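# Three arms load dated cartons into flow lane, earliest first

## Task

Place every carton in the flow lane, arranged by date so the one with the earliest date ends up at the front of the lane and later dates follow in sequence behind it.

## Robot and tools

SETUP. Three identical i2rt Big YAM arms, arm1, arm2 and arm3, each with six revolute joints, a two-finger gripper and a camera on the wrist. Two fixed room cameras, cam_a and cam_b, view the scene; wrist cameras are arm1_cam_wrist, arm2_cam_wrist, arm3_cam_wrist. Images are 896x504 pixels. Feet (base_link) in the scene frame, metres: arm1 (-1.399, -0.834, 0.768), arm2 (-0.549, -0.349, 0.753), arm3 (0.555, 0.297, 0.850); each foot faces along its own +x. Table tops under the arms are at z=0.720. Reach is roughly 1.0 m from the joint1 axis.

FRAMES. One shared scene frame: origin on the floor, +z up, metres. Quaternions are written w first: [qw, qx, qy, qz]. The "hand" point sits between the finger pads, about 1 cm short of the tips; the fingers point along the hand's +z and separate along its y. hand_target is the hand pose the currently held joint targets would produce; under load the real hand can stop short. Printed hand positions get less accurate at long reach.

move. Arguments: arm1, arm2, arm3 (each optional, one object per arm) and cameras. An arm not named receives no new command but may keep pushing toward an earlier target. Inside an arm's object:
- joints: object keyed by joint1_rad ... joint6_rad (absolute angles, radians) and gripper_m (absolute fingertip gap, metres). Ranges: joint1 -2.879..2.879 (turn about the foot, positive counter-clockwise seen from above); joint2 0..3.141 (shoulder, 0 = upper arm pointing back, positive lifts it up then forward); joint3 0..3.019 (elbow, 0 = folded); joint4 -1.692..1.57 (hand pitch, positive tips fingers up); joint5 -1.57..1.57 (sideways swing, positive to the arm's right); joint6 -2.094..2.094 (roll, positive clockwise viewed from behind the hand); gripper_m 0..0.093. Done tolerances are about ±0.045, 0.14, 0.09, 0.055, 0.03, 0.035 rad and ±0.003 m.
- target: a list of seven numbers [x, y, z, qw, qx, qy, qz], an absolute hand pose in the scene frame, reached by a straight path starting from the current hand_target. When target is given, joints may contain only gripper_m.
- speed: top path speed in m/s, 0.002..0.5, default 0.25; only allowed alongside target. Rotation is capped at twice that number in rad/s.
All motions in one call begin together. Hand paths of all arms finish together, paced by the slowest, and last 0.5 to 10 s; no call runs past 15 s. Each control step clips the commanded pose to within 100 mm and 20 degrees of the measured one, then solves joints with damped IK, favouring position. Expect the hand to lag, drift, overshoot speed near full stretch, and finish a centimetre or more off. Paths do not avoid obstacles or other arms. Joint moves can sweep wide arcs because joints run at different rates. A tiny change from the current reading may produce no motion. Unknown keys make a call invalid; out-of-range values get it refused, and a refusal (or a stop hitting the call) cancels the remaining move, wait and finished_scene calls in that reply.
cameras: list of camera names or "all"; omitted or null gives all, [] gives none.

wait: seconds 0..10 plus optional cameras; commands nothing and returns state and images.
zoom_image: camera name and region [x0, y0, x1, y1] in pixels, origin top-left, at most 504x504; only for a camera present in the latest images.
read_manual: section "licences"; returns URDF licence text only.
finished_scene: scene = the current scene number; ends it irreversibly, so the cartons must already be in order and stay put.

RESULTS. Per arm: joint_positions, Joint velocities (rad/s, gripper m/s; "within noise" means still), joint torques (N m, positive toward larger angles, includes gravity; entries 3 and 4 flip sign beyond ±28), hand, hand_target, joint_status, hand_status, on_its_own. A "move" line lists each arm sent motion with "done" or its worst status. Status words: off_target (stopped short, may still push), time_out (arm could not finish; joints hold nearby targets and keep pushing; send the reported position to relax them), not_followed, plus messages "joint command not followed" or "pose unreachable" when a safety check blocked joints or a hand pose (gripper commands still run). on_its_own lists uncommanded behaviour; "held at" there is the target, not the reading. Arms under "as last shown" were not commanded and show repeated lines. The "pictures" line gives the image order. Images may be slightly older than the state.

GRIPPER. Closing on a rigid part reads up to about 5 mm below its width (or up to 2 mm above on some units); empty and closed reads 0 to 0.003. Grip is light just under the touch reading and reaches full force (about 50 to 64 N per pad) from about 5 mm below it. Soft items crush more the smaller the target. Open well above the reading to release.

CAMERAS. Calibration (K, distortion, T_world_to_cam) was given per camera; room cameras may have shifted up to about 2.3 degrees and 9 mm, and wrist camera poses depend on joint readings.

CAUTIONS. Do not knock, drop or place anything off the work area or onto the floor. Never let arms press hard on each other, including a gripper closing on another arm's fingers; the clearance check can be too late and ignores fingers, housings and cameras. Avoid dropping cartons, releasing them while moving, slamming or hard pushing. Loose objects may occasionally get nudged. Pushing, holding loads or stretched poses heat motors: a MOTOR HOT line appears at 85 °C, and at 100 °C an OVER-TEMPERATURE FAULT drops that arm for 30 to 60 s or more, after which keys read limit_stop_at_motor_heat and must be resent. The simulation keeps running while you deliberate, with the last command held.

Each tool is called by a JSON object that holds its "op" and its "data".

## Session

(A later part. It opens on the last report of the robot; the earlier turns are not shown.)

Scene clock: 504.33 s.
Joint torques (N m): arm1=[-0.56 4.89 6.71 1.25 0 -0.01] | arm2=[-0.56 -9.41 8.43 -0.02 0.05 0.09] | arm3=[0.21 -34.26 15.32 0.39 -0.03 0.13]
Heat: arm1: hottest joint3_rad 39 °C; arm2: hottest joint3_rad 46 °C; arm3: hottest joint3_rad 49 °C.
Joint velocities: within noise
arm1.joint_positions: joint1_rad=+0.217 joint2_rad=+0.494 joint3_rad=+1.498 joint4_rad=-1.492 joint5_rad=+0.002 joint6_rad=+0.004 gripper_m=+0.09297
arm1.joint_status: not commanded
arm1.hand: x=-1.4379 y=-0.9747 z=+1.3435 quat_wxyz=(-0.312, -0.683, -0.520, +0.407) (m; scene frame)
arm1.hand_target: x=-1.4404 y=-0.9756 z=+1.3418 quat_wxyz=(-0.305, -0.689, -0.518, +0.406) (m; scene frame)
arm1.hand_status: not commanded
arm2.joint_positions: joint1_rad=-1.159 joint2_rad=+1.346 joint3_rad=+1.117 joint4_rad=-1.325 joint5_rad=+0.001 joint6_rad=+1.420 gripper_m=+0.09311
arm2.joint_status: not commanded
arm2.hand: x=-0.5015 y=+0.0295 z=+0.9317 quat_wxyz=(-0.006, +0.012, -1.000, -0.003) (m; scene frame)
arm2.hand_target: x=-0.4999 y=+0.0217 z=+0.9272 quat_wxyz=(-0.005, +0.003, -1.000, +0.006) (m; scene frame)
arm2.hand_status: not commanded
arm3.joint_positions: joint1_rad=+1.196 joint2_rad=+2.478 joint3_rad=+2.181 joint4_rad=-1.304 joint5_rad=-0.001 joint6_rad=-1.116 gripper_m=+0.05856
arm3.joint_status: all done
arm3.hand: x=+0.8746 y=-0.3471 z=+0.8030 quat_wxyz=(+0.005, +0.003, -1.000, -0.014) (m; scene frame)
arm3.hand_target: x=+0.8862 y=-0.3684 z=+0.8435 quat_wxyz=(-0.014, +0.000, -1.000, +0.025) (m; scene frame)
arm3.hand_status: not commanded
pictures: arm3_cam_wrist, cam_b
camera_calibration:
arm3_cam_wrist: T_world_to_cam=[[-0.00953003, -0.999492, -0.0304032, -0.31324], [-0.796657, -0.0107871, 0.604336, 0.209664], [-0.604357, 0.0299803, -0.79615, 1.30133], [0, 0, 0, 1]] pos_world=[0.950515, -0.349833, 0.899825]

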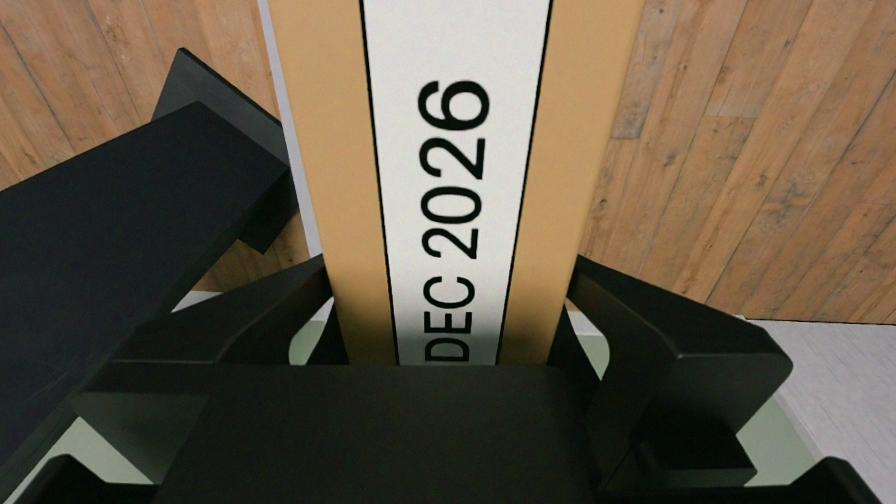

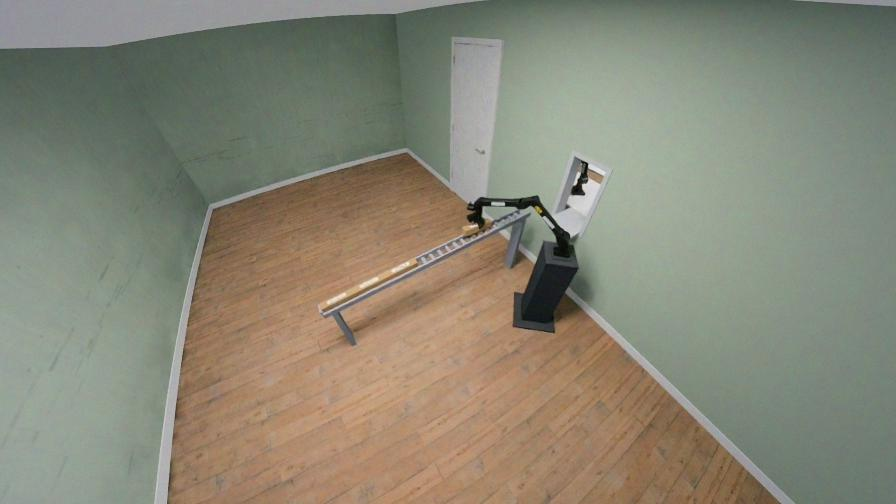

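{"op": "move", "data": {"arm3": {"target": [0.884, -0.336, 0.845, 0, 0, 1, 0], "speed": 0.1}, "cameras": ["arm3_cam_wrist", "cam_b"]}}

{"op": "zoom_image", "data": {"camera": "cam_b", "region": [440, 200, 540, 256]}}

Scene clock: 566.20 s.
Joint torques (N m): arm1=[-0.56 4.84 6.69 1.25 0.01 0] | arm2=[-0.62 -9.41 8.42 -0.01 0.05 0.09] | arm3=[0.73 -34.55 10.73 0.08 0.03 0.14]
Heat: arm1: hottest joint3_rad 39 °C; arm2: hottest joint3_rad 45 °C; arm3: hottest joint3_rad 51 °C.
move: arm3 off_target
Joint velocities: within noise
arm1, arm2: as last shown
arm3.joint_positions: joint1_rad=+1.205 joint2_rad=+2.429 joint3_rad=+2.124 joint4_rad=-1.304 joint5_rad=+0.000 joint6_rad=-1.098 gripper_m=+0.05856
arm3.joint_status: not commanded
arm3.hand: x=+0.8753 y=-0.3334 z=+0.8171 quat_wxyz=(+0.007, -0.001, -1.000, -0.017)
arm3.hand_target: x=+0.8838 y=-0.3359 z=+0.8447 quat_wxyz=(+0.000, +0.000, -1.000, +0.000)
arm3.hand_status: off_target (0.029 m and 2.1 deg from the pose sent, 0.044 m and 1.8 deg at the start)
arm3_cam_wrist: T_world_to_cam=[[-0.0176982, -0.999178, -0.0364572, -0.286897], [-0.794242, -0.00809949, 0.607547, 0.197926], [-0.607344, 0.0397084, -0.793446, 1.3162], [0, 0, 0, 1]] pos_world=[0.951511, -0.337323, 0.913628]

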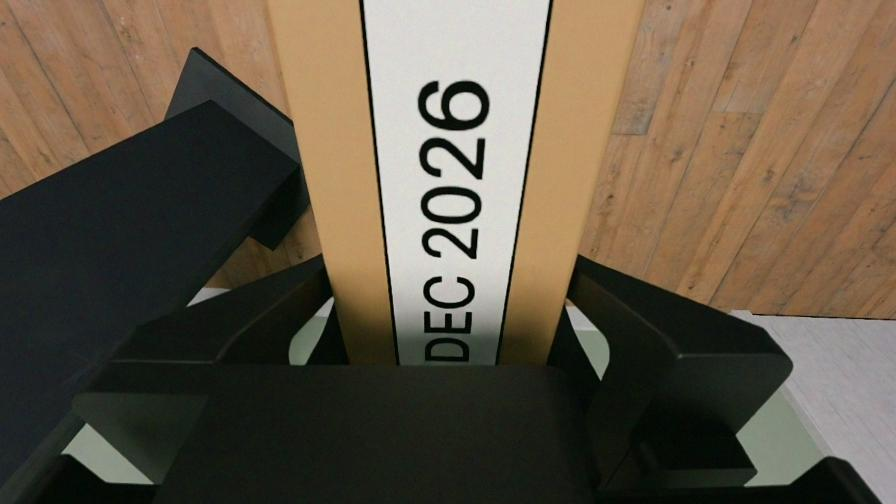

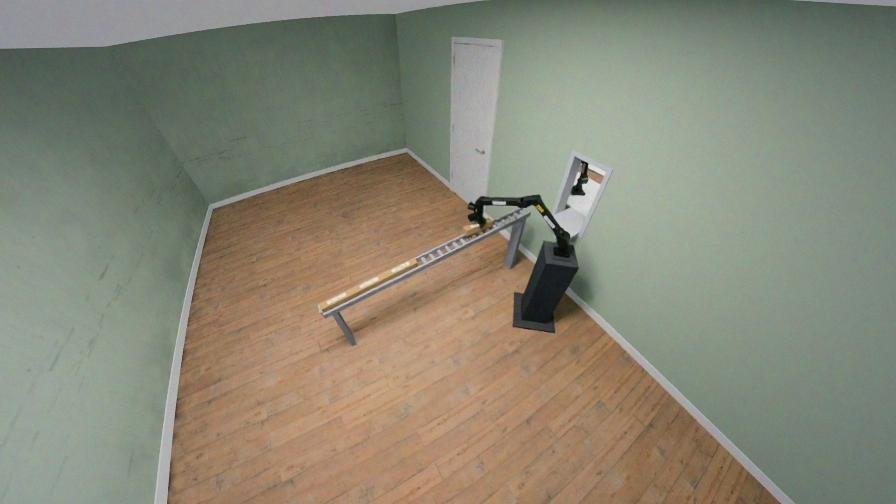

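Scaled by 5.040 (camera's finer frame: 1280x720).

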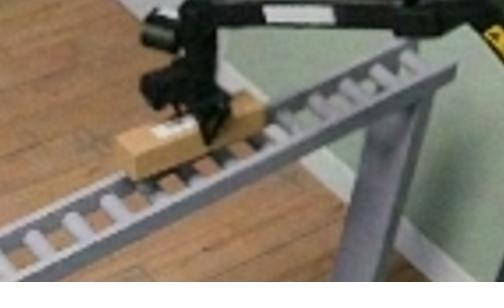

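{"op": "move", "data": {"arm3": {"target": [0.884, -0.322, 0.805, 0, 0, 1, 0], "speed": 0.08}, "cameras": ["arm3_cam_wrist", "cam_b"]}}

{"op": "zoom_image", "data": {"camera": "cam_b", "region": [440, 200, 540, 256]}}

Scene clock: 578.60 s.
Joint torques (N m): arm1=[-0.56 4.84 6.71 1.28 0.01 0] | arm2=[-0.56 -9.47 8.43 -0.01 0.06 0.09] | arm3=[0.97 -33.49 10.02 0.66 -0.07 0.12]
Heat: arm1: hottest joint3_rad 39 °C; arm2: hottest joint3_rad 45 °C; arm3: hottest joint3_rad 49 °C.
move: arm3 off_target
Joint velocities: within noise
arm1, arm2: as last shown
arm3.joint_positions: joint1_rad=+1.213 joint2_rad=+2.424 joint3_rad=+2.021 joint4_rad=-1.213 joint5_rad=+0.003 joint6_rad=-1.089 gripper_m=+0.05856
arm3.joint_status: not commanded
arm3.hand: x=+0.8722 y=-0.3173 z=+0.7834 quat_wxyz=(+0.011, -0.002, -1.000, -0.020)
arm3.hand_target: x=+0.8837 y=-0.3218 z=+0.8051 quat_wxyz=(+0.000, +0.000, -1.000, +0.000)
arm3.hand_status: off_target (0.025 m and 2.6 deg from the pose sent, 0.019 m and 2.1 deg at the start)
arm3_cam_wrist: T_world_to_cam=[[-0.0196905, -0.998959, -0.0411556, -0.266706], [-0.790381, -0.00965653, 0.61254, 0.208284], [-0.612299, 0.0445898, -0.789368, 1.28963], [0, 0, 0, 1]] pos_world=[0.949012, -0.321921, 0.879434]

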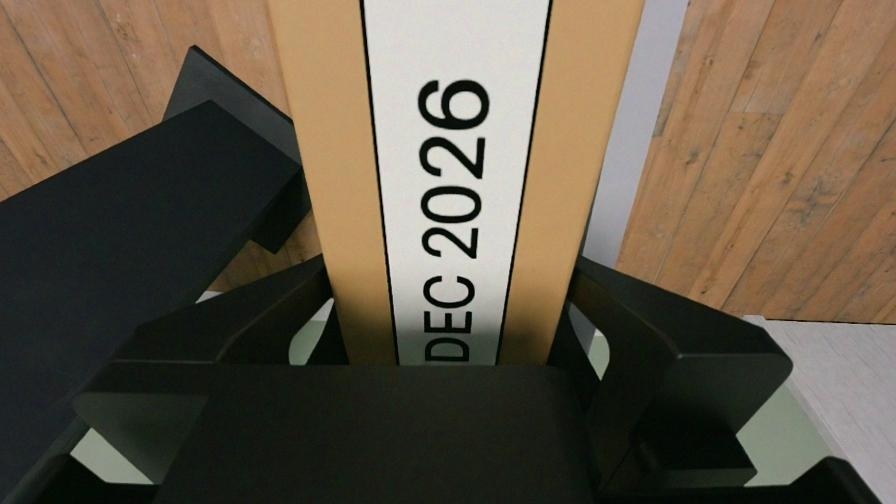

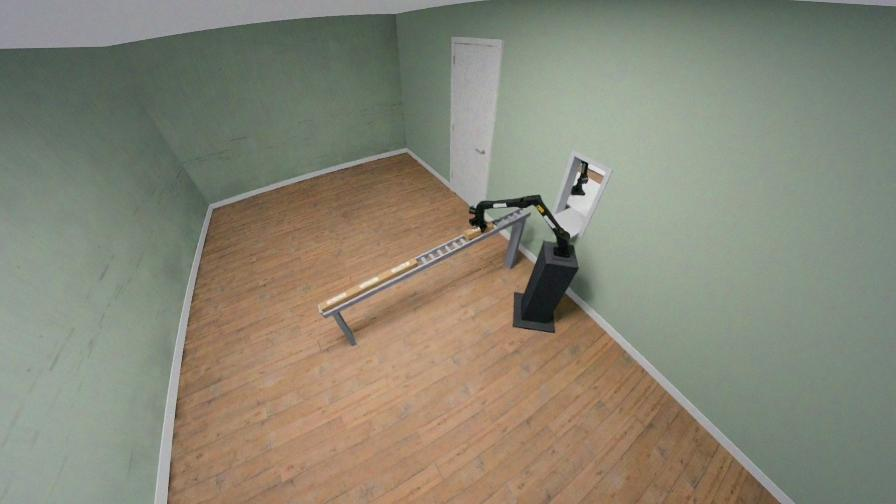

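Scaled by 5.040 (camera's finer frame: 1280x720).

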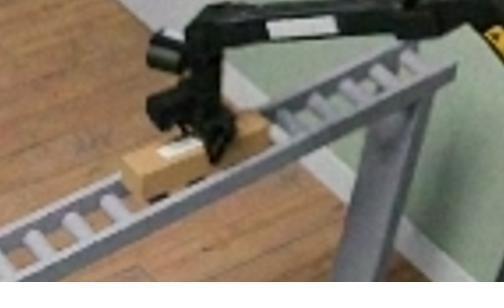

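{"op": "move", "data": {"arm3": {"target": [0.884, -0.339, 0.785, 0, 0, 1, 0], "speed": 0.08}, "cameras": ["arm3_cam_wrist", "cam_b"]}}

{"op": "zoom_image", "data": {"camera": "cam_b", "region": [440, 200, 540, 256]}}

Scene clock: 592.13 s.
Joint torques (N m): arm1=[-0.5 4.89 6.69 1.26 0.01 -0.01] | arm2=[-0.62 -9.47 8.43 -0.02 0.06 0.09] | arm3=[0.15 -29.63 14.99 0.39 -0.08 0.05]
Heat: arm1: hottest joint3_rad 39 °C; arm2: hottest joint3_rad 45 °C; arm3: hottest joint3_rad 47 °C.
move: arm3 off_target
Joint velocities: within noise
arm1, arm2: as last shown
arm3.joint_positions: joint1_rad=+1.213 joint2_rad=+2.445 joint3_rad=+2.039 joint4_rad=-1.212 joint5_rad=+0.003 joint6_rad=-1.091 gripper_m=+0.05856
arm3.joint_status: not commanded
arm3.hand: x=+0.8735 y=-0.3200 z=+0.7752 quat_wxyz=(+0.012, -0.001, -1.000, -0.021)
arm3.hand_target: x=+0.8833 y=-0.3380 z=+0.7857 quat_wxyz=(+0.000, +0.000, -1.000, +0.000)
arm3.hand_status: off_target (0.024 m and 2.7 deg from the pose sent, 0.025 m and 2.6 deg at the start)
arm3_cam_wrist: T_world_to_cam=[[-0.0178411, -0.998907, -0.0432121, -0.269672], [-0.789241, -0.0124631, 0.613957, 0.211361], [-0.613824, 0.0450584, -0.788156, 1.28459], [0, 0, 0, 1]] pos_world=[0.950513, -0.324625, 0.871036]

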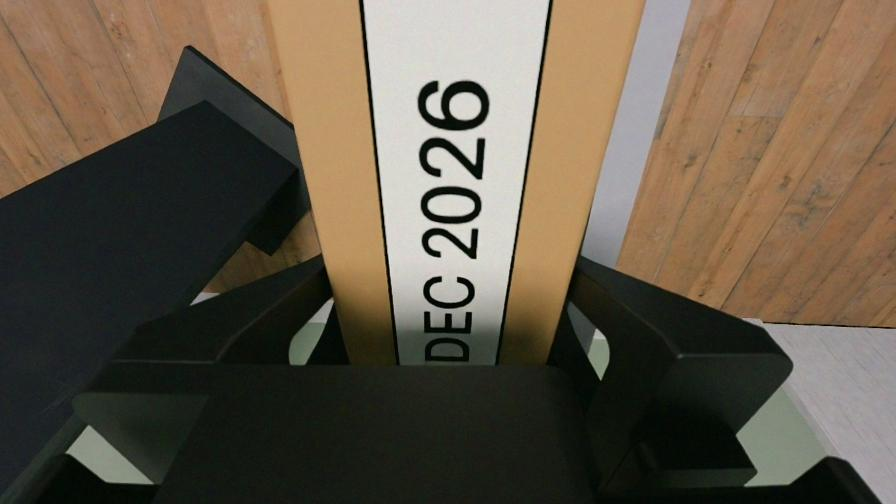

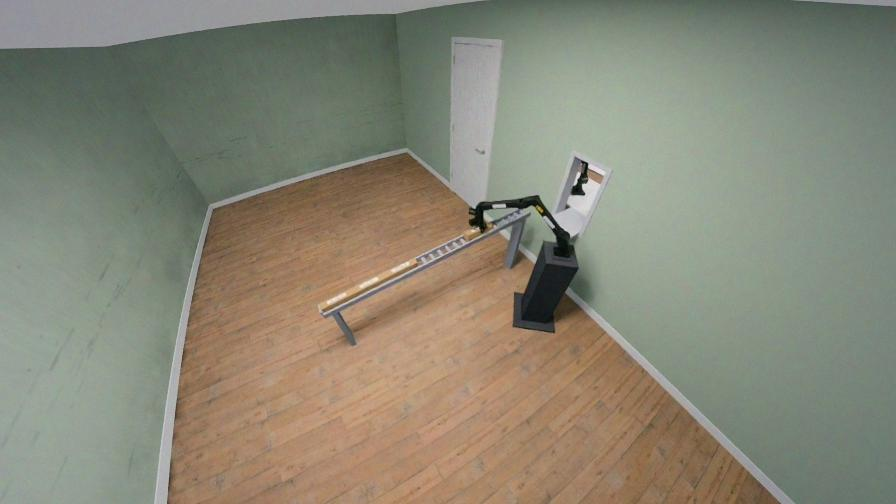

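Scaled by 5.040 (camera's finer frame: 1280x720).

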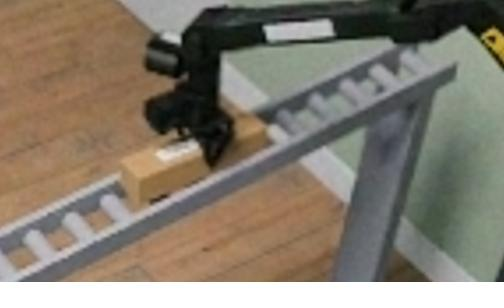

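{"op": "move", "data": {"arm3": {"target": [0.884, -0.345, 0.82, 0, 0, 1, 0], "speed": 0.08}, "cameras": ["arm3_cam_wrist"]}}

Scene clock: 597.57 s.
Joint torques (N m): arm1=[-0.62 4.89 6.69 1.25 0.01 -0.01] | arm2=[-0.62 -9.41 8.4 -0.01 0.06 0.09] | arm3=[-0.09 -31.79 15.53 -0.16 -0.07 -0.01]
Heat: arm1: hottest joint3_rad 39 °C; arm2: hottest joint3_rad 45 °C; arm3: hottest joint3_rad 48 °C.
move: arm3 off_target
Joint velocities: within noise
arm1, arm2: as last shown
arm3.joint_positions: joint1_rad=+1.213 joint2_rad=+2.445 joint3_rad=+2.086 joint4_rad=-1.273 joint5_rad=+0.003 joint6_rad=-1.091 gripper_m=+0.05856
arm3.joint_status: not commanded
arm3.hand: x=+0.8751 y=-0.3233 z=+0.7922 quat_wxyz=(+0.014, -0.001, -1.000, -0.026)
arm3.hand_target: x=+0.8830 y=-0.3436 z=+0.8207 quat_wxyz=(+0.000, +0.000, -1.000, +0.001)
arm3.hand_status: off_target (0.036 m and 3.4 deg from the pose sent, 0.052 m and 2.7 deg at the start)
arm3_cam_wrist: T_world_to_cam=[[-0.0180992, -0.998345, -0.0545837, -0.262794], [-0.785526, -0.0195761, 0.618519, 0.192981], [-0.618564, 0.0540716, -0.783871, 1.30282], [0, 0, 0, 1]] pos_world=[0.952715, -0.329027, 0.887537]

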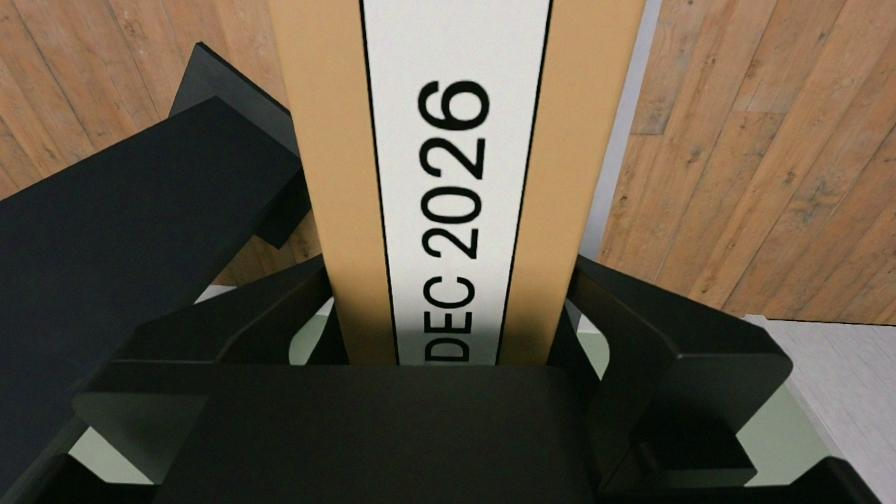

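{"op": "move", "data": {"arm3": {"target": [0.884, -0.36, 0.81, 0, 0, 1, 0], "speed": 0.1}, "cameras": ["arm3_cam_wrist"]}}

Scene clock: 602.00 s.
Joint torques (N m): arm1=[-0.56 4.84 6.71 1.28 0 0] | arm2=[-0.56 -9.47 8.43 -0.02 0.06 0.09] | arm3=[-0.73 -31.21 15.86 -0.13 -0.07 -0.03]
Heat: arm1: hottest joint3_rad 39 °C; arm2: hottest joint3_rad 45 °C; arm3: hottest joint3_rad 48 °C.
move: arm3 off_target
Joint velocities: within noise
arm1, arm2: as last shown
arm3.joint_positions: joint1_rad=+1.211 joint2_rad=+2.486 joint3_rad=+2.171 joint4_rad=-1.300 joint5_rad=+0.003 joint6_rad=-1.097 gripper_m=+0.05856
arm3.joint_status: not commanded
arm3.hand: x=+0.8824 y=-0.3391 z=+0.7944 quat_wxyz=(+0.010, +0.002, -1.000, -0.019)
arm3.hand_target: x=+0.8834 y=-0.3589 z=+0.8106 quat_wxyz=(+0.000, +0.000, -1.000, +0.001)
arm3.hand_status: off_target (0.026 m and 2.4 deg from the pose sent, 0.042 m and 3.4 deg at the start)
arm3_cam_wrist: T_world_to_cam=[[-0.0131488, -0.99914, -0.0393337, -0.294999], [-0.790594, -0.013696, 0.612188, 0.20854], [-0.6122, 0.0391465, -0.789734, 1.30386], [0, 0, 0, 1]] pos_world=[0.959215, -0.34293, 0.890435]

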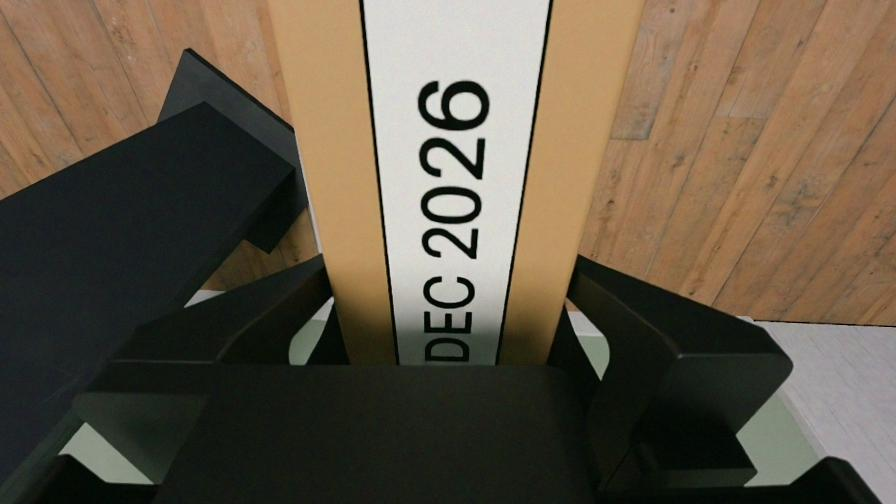

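{"op": "move", "data": {"arm3": {"target": [0.882, -0.354, 0.775, 0, 0, 1, 0], "speed": 0.08}, "cameras": ["arm3_cam_wrist", "cam_b"]}}

{"op": "zoom_image", "data": {"camera": "cam_b", "region": [440, 200, 540, 256]}}

Scene clock: 608.53 s.
Joint torques (N m): arm1=[-0.56 4.89 6.71 1.26 0 0] | arm2=[-0.62 -9.41 8.43 -0.01 0.05 0.09] | arm3=[-0.62 -30.04 10.88 0.77 -0.14 -0.02]
Heat: arm1: hottest joint3_rad 39 °C; arm2: hottest joint3_rad 45 °C; arm3: hottest joint3_rad 47 °C.
move: arm3 off_target
Joint velocities: within noise
arm1, arm2: as last shown
arm3.joint_positions: joint1_rad=+1.211 joint2_rad=+2.495 joint3_rad=+2.171 joint4_rad=-1.246 joint5_rad=+0.005 joint6_rad=-1.097 gripper_m=+0.05856
arm3.joint_status: not commanded
arm3.hand: x=+0.8873 y=-0.3493 z=+0.7878 quat_wxyz=(+0.001, +0.002, -1.000, +0.002)
arm3.hand_target: x=+0.8819 y=-0.3536 z=+0.7751 quat_wxyz=(+0.000, +0.000, -1.000, +0.000)
arm3.hand_status: off_target (0.015 m and 0.3 deg from the pose sent, 0.024 m and 2.4 deg at the start)
arm3_cam_wrist: T_world_to_cam=[[-0.0124638, -0.999922, 0.000650085, -0.337876], [-0.801861, 0.0103834, 0.59742, 0.246352], [-0.59738, 0.00692486, -0.801928, 1.28726], [0, 0, 0, 1]] pos_world=[0.962311, -0.349322, 0.885332]

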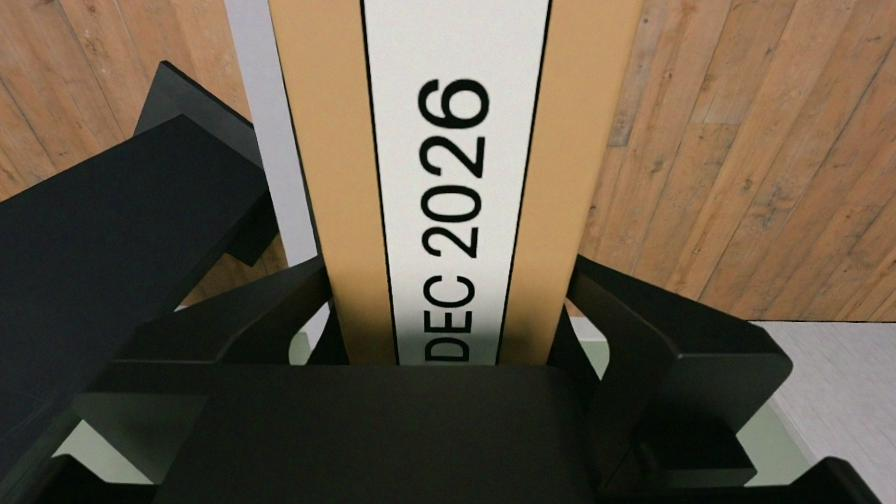

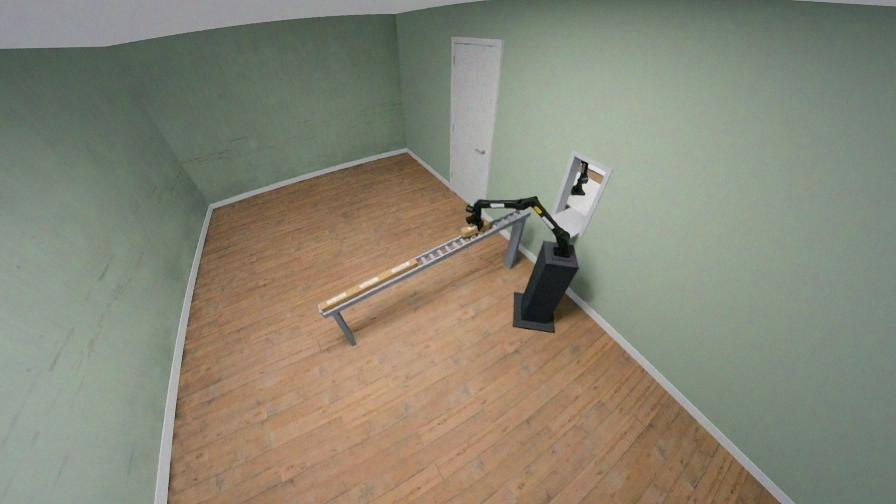

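Scaled by 5.040 (camera's finer frame: 1280x720).

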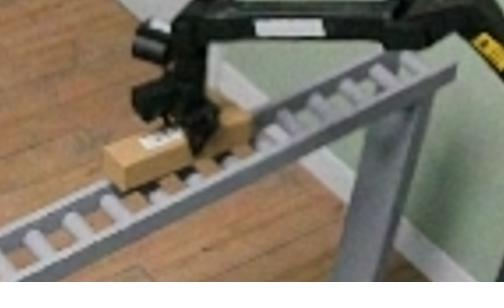

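{"op": "move", "data": {"arm3": {"target": [0.882, -0.335, 0.825, 0, 0, 1, 0], "speed": 0.1}, "cameras": ["arm3_cam_wrist"]}}

Scene clock: 617.57 s.
Joint torques (N m): arm1=[-0.56 4.89 6.71 1.26 0.01 0] | arm2=[-0.56 -9.47 8.42 -0.01 0.05 0.09] | arm3=[0.44 -34.37 10.73 -0.13 -0.18 0.12]
Heat: arm1: hottest joint3_rad 39 °C; arm2: hottest joint3_rad 45 °C; arm3: hottest joint3_rad 46 °C.
move: arm3 off_target
Joint velocities: within noise
arm1, arm2: as last shown
arm3.joint_positions: joint1_rad=+1.211 joint2_rad=+2.439 joint3_rad=+2.093 joint4_rad=-1.257 joint5_rad=+0.005 joint6_rad=-1.100 gripper_m=+0.05856
arm3.joint_status: not commanded
arm3.hand: x=+0.8775 y=-0.3304 z=+0.7985 quat_wxyz=(+0.009, +0.003, -1.000, -0.013)
arm3.hand_target: x=+0.8820 y=-0.3348 z=+0.8246 quat_wxyz=(+0.000, +0.000, -1.000, +0.000)
arm3.hand_status: off_target (0.027 m and 1.9 deg from the pose sent, 0.040 m and 0.3 deg at the start)
arm3_cam_wrist: T_world_to_cam=[[-0.00955338, -0.999531, -0.0290989, -0.297724], [-0.792568, -0.0101746, 0.609699, 0.207154], [-0.609709, 0.0288875, -0.792099, 1.30009], [0, 0, 0, 1]] pos_world=[0.954017, -0.333033, 0.894836]

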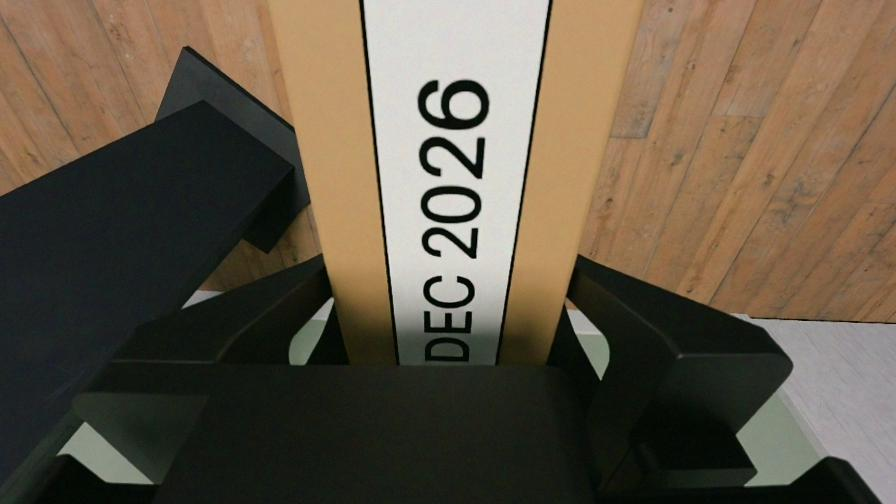

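{"op": "move", "data": {"arm3": {"target": [0.882, -0.336, 0.785, 0, 0, 1, 0], "speed": 0.08}, "cameras": ["arm3_cam_wrist", "cam_b"]}}

{"op": "zoom_image", "data": {"camera": "cam_b", "region": [440, 200, 540, 256]}}

Scene clock: 621.10 s.
Joint torques (N m): arm1=[-0.56 4.84 6.69 1.26 0 0] | arm2=[-0.56 -9.41 8.43 -0.01 0.05 0.09] | arm3=[0.26 -30.1 10.48 0.68 -0.16 0.13]
Heat: arm1: hottest joint3_rad 39 °C; arm2: hottest joint3_rad 45 °C; arm3: hottest joint3_rad 46 °C.
move: arm3 done
Joint velocities: within noise
arm1.joint_positions: joint1_rad=+0.217 joint2_rad=+0.494 joint3_rad=+1.498 joint4_rad=-1.492 joint5_rad=+0.002 joint6_rad=+0.004 gripper_m=+0.09297
arm1.joint_status: not commanded
arm1.hand: x=-1.4379 y=-0.9747 z=+1.3435 quat_wxyz=(-0.312, -0.683, -0.520, +0.407)
arm1.hand_target: x=-1.4404 y=-0.9756 z=+1.3418 quat_wxyz=(-0.305, -0.689, -0.518, +0.406)
arm1.hand_status: not commanded
arm2.joint_positions: joint1_rad=-1.159 joint2_rad=+1.346 joint3_rad=+1.117 joint4_rad=-1.325 joint5_rad=+0.001 joint6_rad=+1.420 gripper_m=+0.09311
arm2.joint_status: not commanded
arm2.hand: x=-0.5015 y=+0.0295 z=+0.9317 quat_wxyz=(-0.006, +0.012, -1.000, -0.003)
arm2.hand_target: x=-0.4999 y=+0.0217 z=+0.9272 quat_wxyz=(-0.005, +0.003, -1.000, +0.006)
arm2.hand_status: not commanded
arm3.joint_positions: joint1_rad=+1.211 joint2_rad=+2.439 joint3_rad=+2.076 joint4_rad=-1.209 joint5_rad=+0.005 joint6_rad=-1.100 gripper_m=+0.05856
arm3.joint_status: not commanded
arm3.hand: x=+0.8801 y=-0.3353 z=+0.7924 quat_wxyz=(+0.002, +0.003, -1.000, +0.001)
arm3.hand_target: x=+0.8820 y=-0.3358 z=+0.7849 quat_wxyz=(+0.000, +0.000, -1.000, +0.000)
arm3.hand_status: done (0.008 m and 0.4 deg from the pose sent, 0.015 m and 1.9 deg at the start)
arm3_cam_wrist: T_world_to_cam=[[-0.00941418, -0.999955, -0.00143542, -0.324942], [-0.801247, 0.00668459, 0.598296, 0.23508], [-0.598259, 0.00678259, -0.801274, 1.28676], [0, 0, 0, 1]] pos_world=[0.955113, -0.335227, 0.889932]

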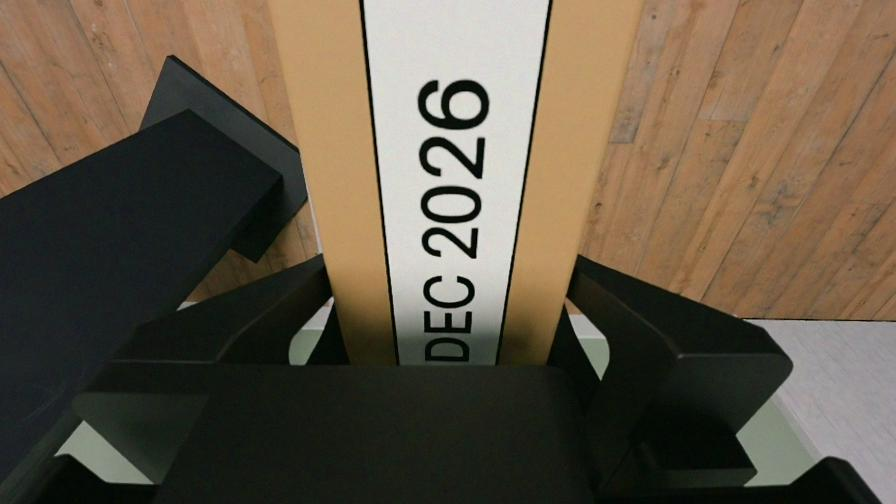

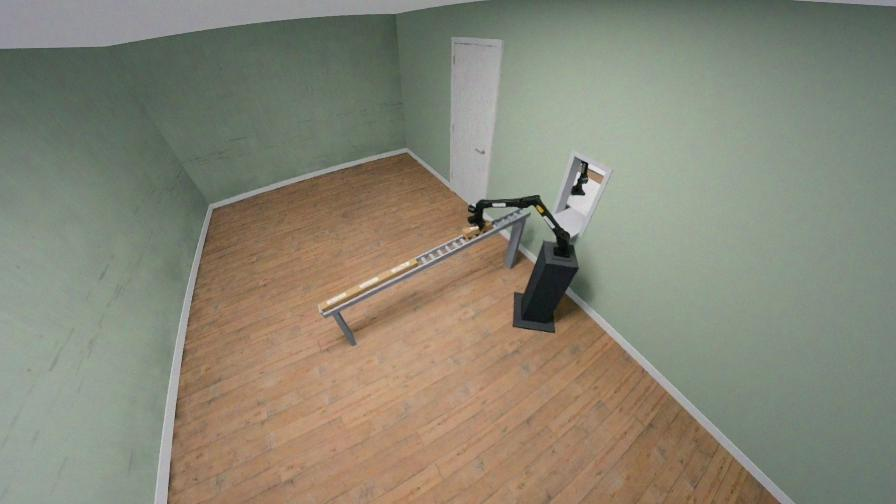

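Scaled by 5.040 (camera's finer frame: 1280x720).

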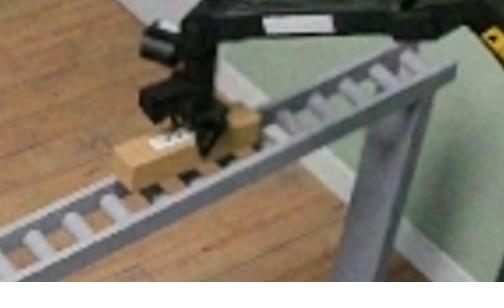

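{"op": "move", "data": {"arm3": {"target": [0.882, -0.336, 0.76, 0, 0, 1, 0], "speed": 0.08}, "cameras": ["arm3_cam_wrist", "cam_b"]}}

{"op": "zoom_image", "data": {"camera": "cam_b", "region": [440, 200, 540, 256]}}

Scene clock: 628.27 s.
Joint torques (N m): arm1=[-0.62 4.95 6.69 1.24 0.01 0] | arm2=[-0.62 -9.41 8.42 -0.02 0.06 0.09] | arm3=[0.38 -30.51 10.63 0.59 -0.16 0.11]
Heat: arm1: hottest joint3_rad 39 °C; arm2: hottest joint3_rad 45 °C; arm3: hottest joint3_rad 45 °C.
move: arm3 done
Joint velocities: within noise
arm1, arm2: as last shown
arm3.joint_positions: joint1_rad=+1.211 joint2_rad=+2.474 joint3_rad=+2.065 joint4_rad=-1.167 joint5_rad=+0.005 joint6_rad=-1.100 gripper_m=+0.05856
arm3.joint_status: not commanded
arm3.hand: x=+0.8795 y=-0.3340 z=+0.7640 quat_wxyz=(+0.003, +0.003, -1.000, -0.002)
arm3.hand_target: x=+0.8821 y=-0.3359 z=+0.7600 quat_wxyz=(+0.000, +0.000, -1.000, +0.000)
arm3.hand_status: done (0.005 m and 0.5 deg from the pose sent, 0.033 m and 0.4 deg at the start)
arm3_cam_wrist: T_world_to_cam=[[-0.0101681, -0.999931, -0.00582224, -0.31968], [-0.799863, 0.00463912, 0.600165, 0.248329], [-0.600097, 0.0107596, -0.799855, 1.26552], [0, 0, 0, 1]] pos_world=[0.954814, -0.334427, 0.861333]

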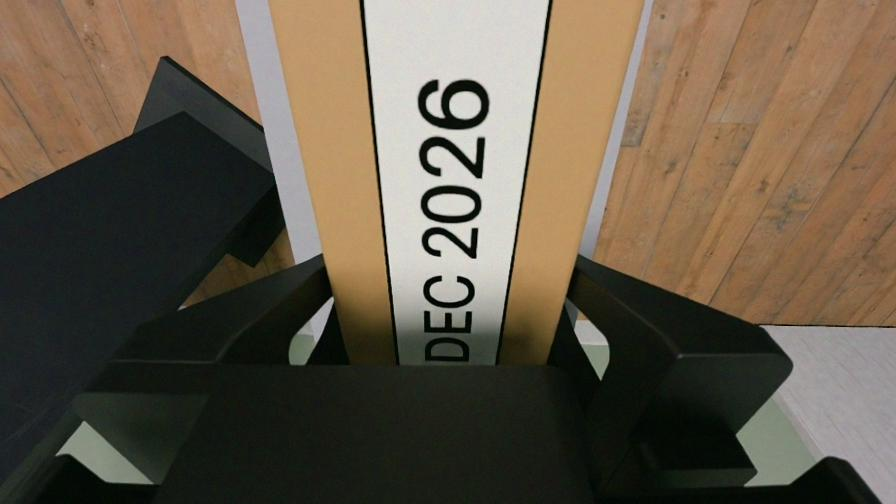

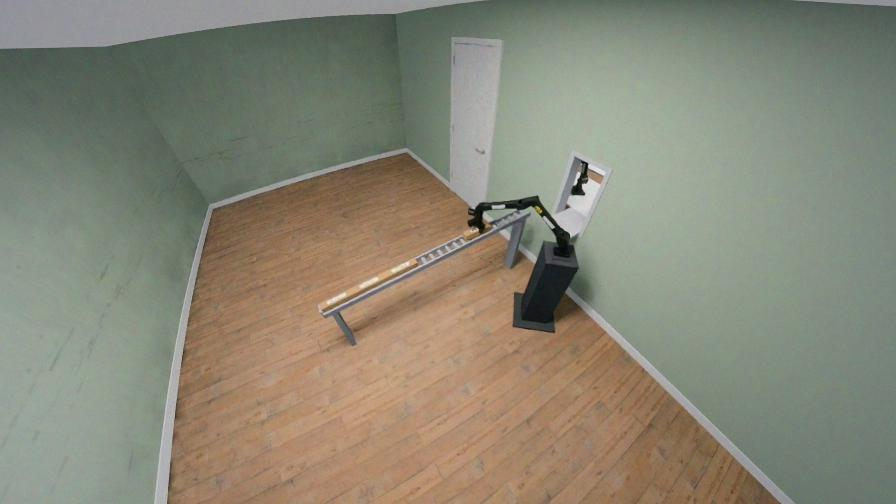

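Scaled by 5.040 (camera's finer frame: 1280x720).

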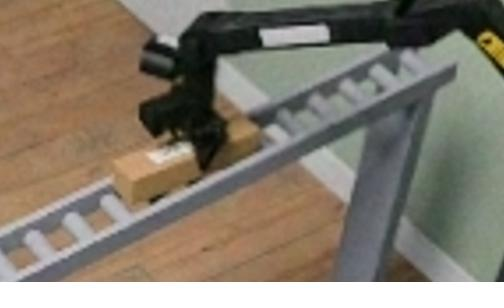

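{"op": "move", "data": {"arm3": {"target": [0.882, -0.336, 0.74, 0, 0, 1, 0], "speed": 0.06}, "cameras": ["arm3_cam_wrist", "cam_b"]}}

{"op": "zoom_image", "data": {"camera": "cam_b", "region": [440, 200, 540, 256]}}

Scene clock: 634.33 s.
Joint torques (N m): arm1=[-0.62 4.89 6.69 1.26 0 -0.01] | arm2=[-0.62 -9.47 8.42 -0.02 0.06 0.09] | arm3=[0.26 -28.22 10.06 0.91 -0.17 0.04]
Heat: arm1: hottest joint3_rad 39 °C; arm2: hottest joint3_rad 45 °C; arm3: hottest joint2_rad 45 °C.
move: arm3 off_target
Joint velocities: within noise
arm1, arm2: as last shown
arm3.joint_positions: joint1_rad=+1.211 joint2_rad=+2.475 joint3_rad=+2.065 joint4_rad=-1.145 joint5_rad=+0.005 joint6_rad=-1.093 gripper_m=+0.05856
arm3.joint_status: not commanded
arm3.hand: x=+0.8819 y=-0.3388 z=+0.7638 quat_wxyz=(-0.002, +0.000, -1.000, +0.008)
arm3.hand_target: x=+0.8817 y=-0.3352 z=+0.7406 quat_wxyz=(+0.000, +0.000, -1.000, +0.000)
arm3.hand_status: off_target (0.024 m and 1.0 deg from the pose sent, 0.024 m and 0.5 deg at the start)
arm3_cam_wrist: T_world_to_cam=[[-0.0167198, -0.999771, 0.0133381, -0.333243], [-0.805766, 0.0213712, 0.591848, 0.267626], [-0.591998, -0.000851812, -0.805939, 1.26037], [0, 0, 0, 1]] pos_world=[0.956207, -0.337812, 0.86183]

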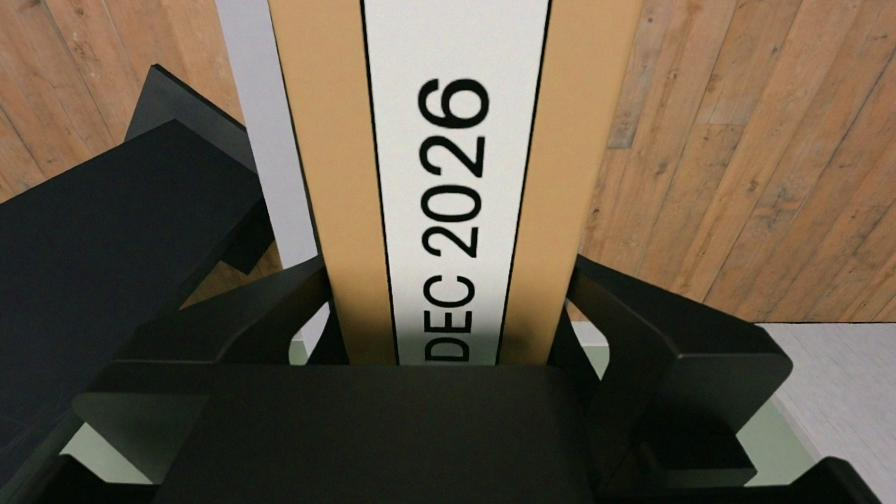

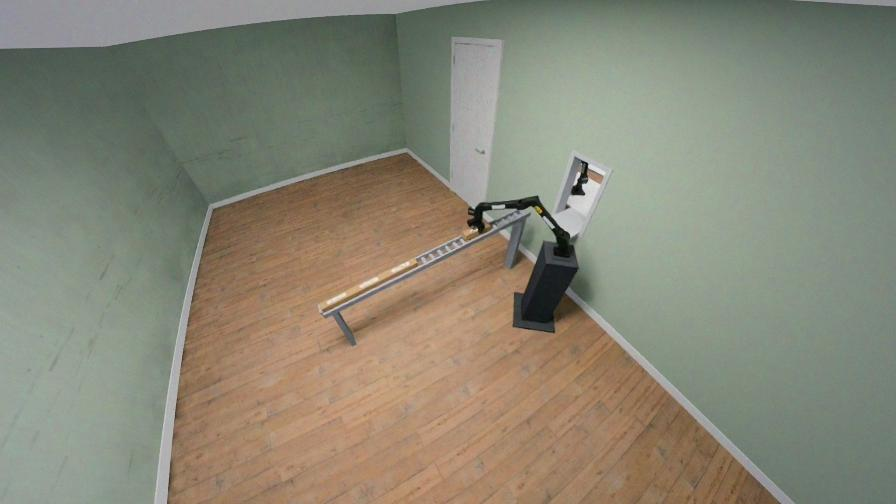

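Scaled by 5.040 (camera's finer frame: 1280x720).

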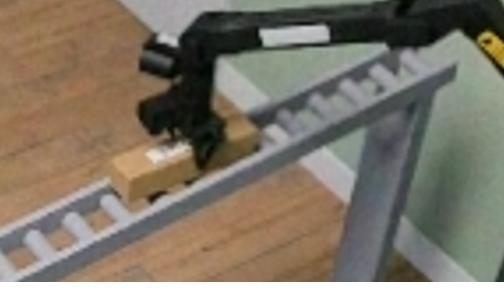

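{"op": "move", "data": {"arm3": {"target": [0.882, -0.325, 0.715, 0, 0, 1, 0], "speed": 0.06}, "cameras": ["arm3_cam_wrist", "cam_b"]}}

{"op": "zoom_image", "data": {"camera": "cam_b", "region": [440, 200, 540, 256]}}

Scene clock: 639.03 s.
Joint torques (N m): arm1=[-0.62 4.84 6.71 1.26 0 0] | arm2=[-0.56 -9.41 8.42 -0.02 0.05 0.09] | arm3=[0.5 -27.34 7.8 1.28 -0.25 0.01]
Heat: arm1: hottest joint3_rad 39 °C; arm2: hottest joint3_rad 45 °C; arm3: hottest joint3_rad 45 °C.
move: arm3 off_target
Joint velocities: within noise
arm1, arm2: as last shown
arm3.joint_positions: joint1_rad=+1.216 joint2_rad=+2.474 joint3_rad=+2.029 joint4_rad=-1.088 joint5_rad=+0.008 joint6_rad=-1.082 gripper_m=+0.05856
arm3.joint_status: not commanded
arm3.hand: x=+0.8845 y=-0.3375 z=+0.7525 quat_wxyz=(-0.006, -0.004, -1.000, +0.019)
arm3.hand_target: x=+0.8812 y=-0.3238 z=+0.7163 quat_wxyz=(+0.000, +0.000, -1.000, +0.000)
arm3.hand_status: off_target (0.040 m and 2.3 deg from the pose sent, 0.051 m and 0.9 deg at the start)
arm3_cam_wrist: T_world_to_cam=[[-0.0238479, -0.999115, 0.0346526, -0.341348], [-0.810537, 0.0396137, 0.584346, 0.292412], [-0.585201, -0.0141518, -0.810765, 1.24595], [0, 0, 0, 1]] pos_world=[0.958001, -0.334997, 0.85113]

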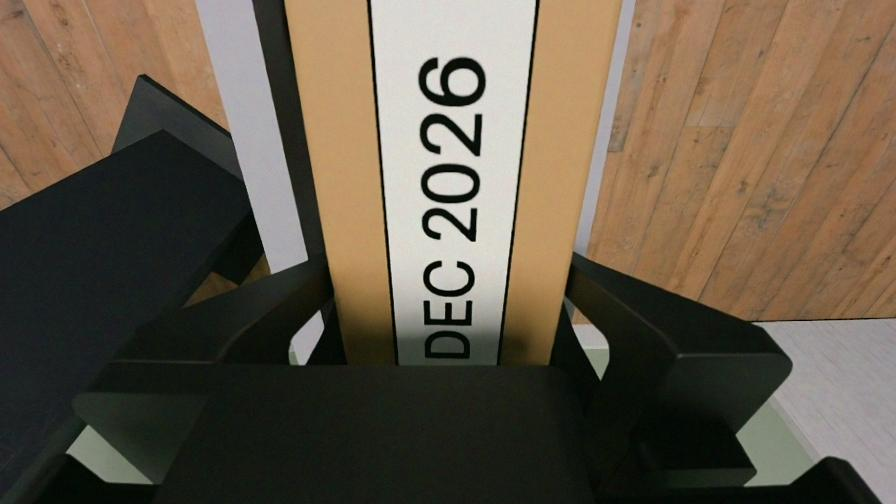

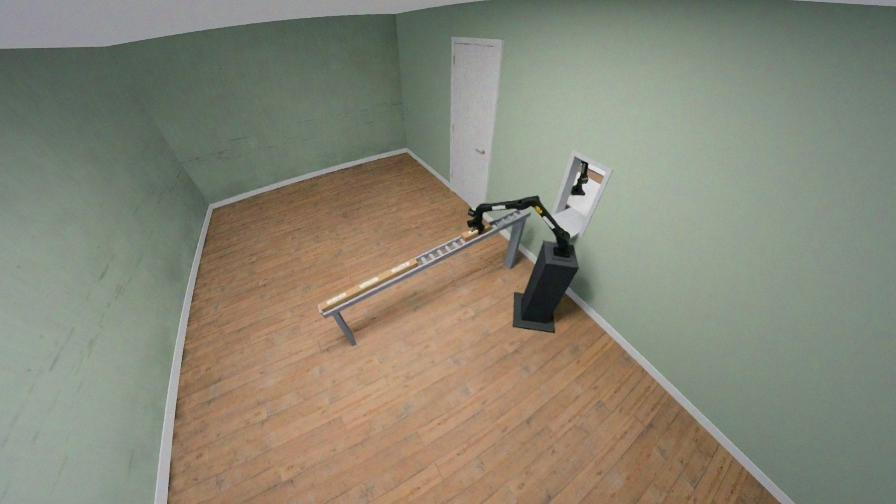

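Scaled by 5.040 (camera's finer frame: 1280x720).

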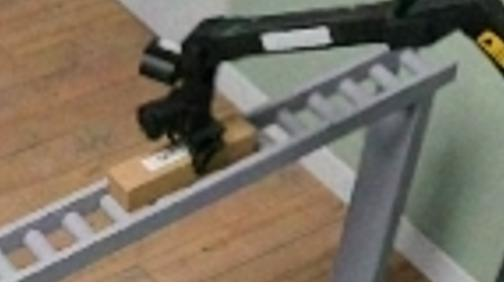

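{"op": "move", "data": {"arm3": {"target": [0.882, -0.325, 0.755, 0, 0, 1, 0], "speed": 0.06}, "cameras": ["arm3_cam_wrist"]}}

{"op": "move", "data": {"arm3": {"joints": {"gripper_m": 0.078}}, "cameras": ["arm3_cam_wrist", "cam_b"]}}

Scene clock: 645.83 s.
Joint torques (N m): arm1=[-0.56 4.84 6.68 1.25 0.01 0] | arm2=[-0.67 -9.41 8.42 -0.01 0.05 0.09] | arm3=[0.38 -31.56 8.77 -0.14 -0.26 0.05]
Heat: arm1: hottest joint3_rad 39 °C; arm2: hottest joint3_rad 45 °C; arm3: hottest joint2_rad 45 °C.
move: arm3 done
Joint velocities: within noise
arm1, arm2: as last shown
arm3.joint_positions: joint1_rad=+1.216 joint2_rad=+2.469 joint3_rad=+2.027 joint4_rad=-1.110 joint5_rad=+0.008 joint6_rad=-1.088 gripper_m=+0.05856
arm3.joint_status: not commanded
arm3.hand: x=+0.8819 y=-0.3326 z=+0.7546 quat_wxyz=(-0.002, -0.001, -1.000, +0.010)
arm3.hand_target: x=+0.8821 y=-0.3252 z=+0.7550 quat_wxyz=(+0.000, +0.000, -1.000, +0.000)
arm3.hand_status: done (0.008 m and 1.1 deg from the pose sent, 0.013 m and 2.3 deg at the start)
arm3_cam_wrist: T_world_to_cam=[[-0.0175196, -0.999702, 0.0170198, -0.329065], [-0.805141, 0.0241987, 0.592589, 0.27286], [-0.592824, -0.00332136, -0.805325, 1.25245], [0, 0, 0, 1]] pos_world=[0.956407, -0.33141, 0.852534]

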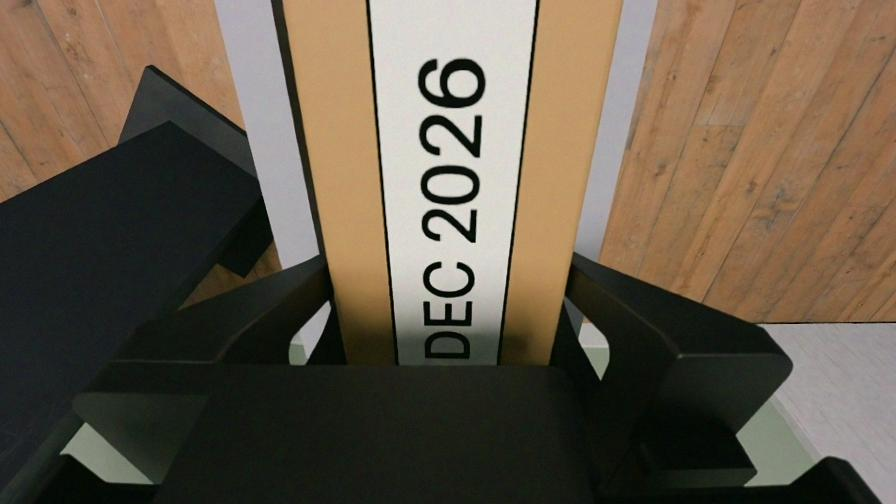

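Scene clock: 646.53 s.
Joint torques (N m): arm1=[-0.56 4.89 6.72 1.26 0 0] | arm2=[-0.5 -9.41 8.42 -0.02 0.06 0.09] | arm3=[0.38 -31.74 9.32 0.03 -0.12 0.09]
Heat: arm1: hottest joint3_rad 39 °C; arm2: hottest joint3_rad 45 °C; arm3: hottest joint2_rad 45 °C.
move: arm3 done
Joint velocities: within noise
arm1, arm2: as last shown
arm3.joint_positions: joint1_rad=+1.216 joint2_rad=+2.469 joint3_rad=+2.020 joint4_rad=-1.115 joint5_rad=+0.004 joint6_rad=-1.088 gripper_m=+0.07757
arm3.joint_status: all done
arm3.hand: x=+0.8806 y=-0.3288 z=+0.7522 quat_wxyz=(-0.001, -0.001, -1.000, +0.004)
arm3.hand_target: x=+0.8820 y=-0.3250 z=+0.7549 quat_wxyz=(+0.000, +0.000, -1.000, +0.000)
arm3.hand_status: not commanded
arm3_cam_wrist: T_world_to_cam=[[-0.0174423, -0.999836, 0.00481609, -0.31609], [-0.803905, 0.0168879, 0.594518, 0.26817], [-0.594502, 0.00649805, -0.804068, 1.25355], [0, 0, 0, 1]] pos_world=[0.955307, -0.328713, 0.850029]

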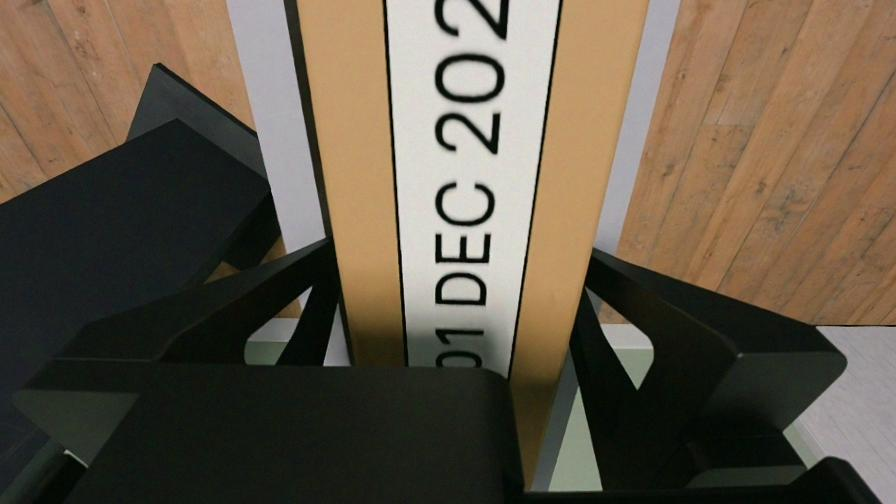

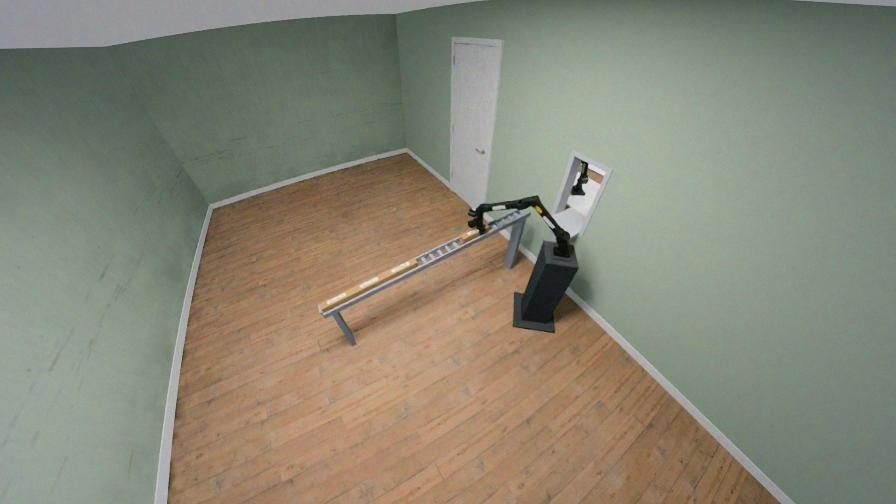

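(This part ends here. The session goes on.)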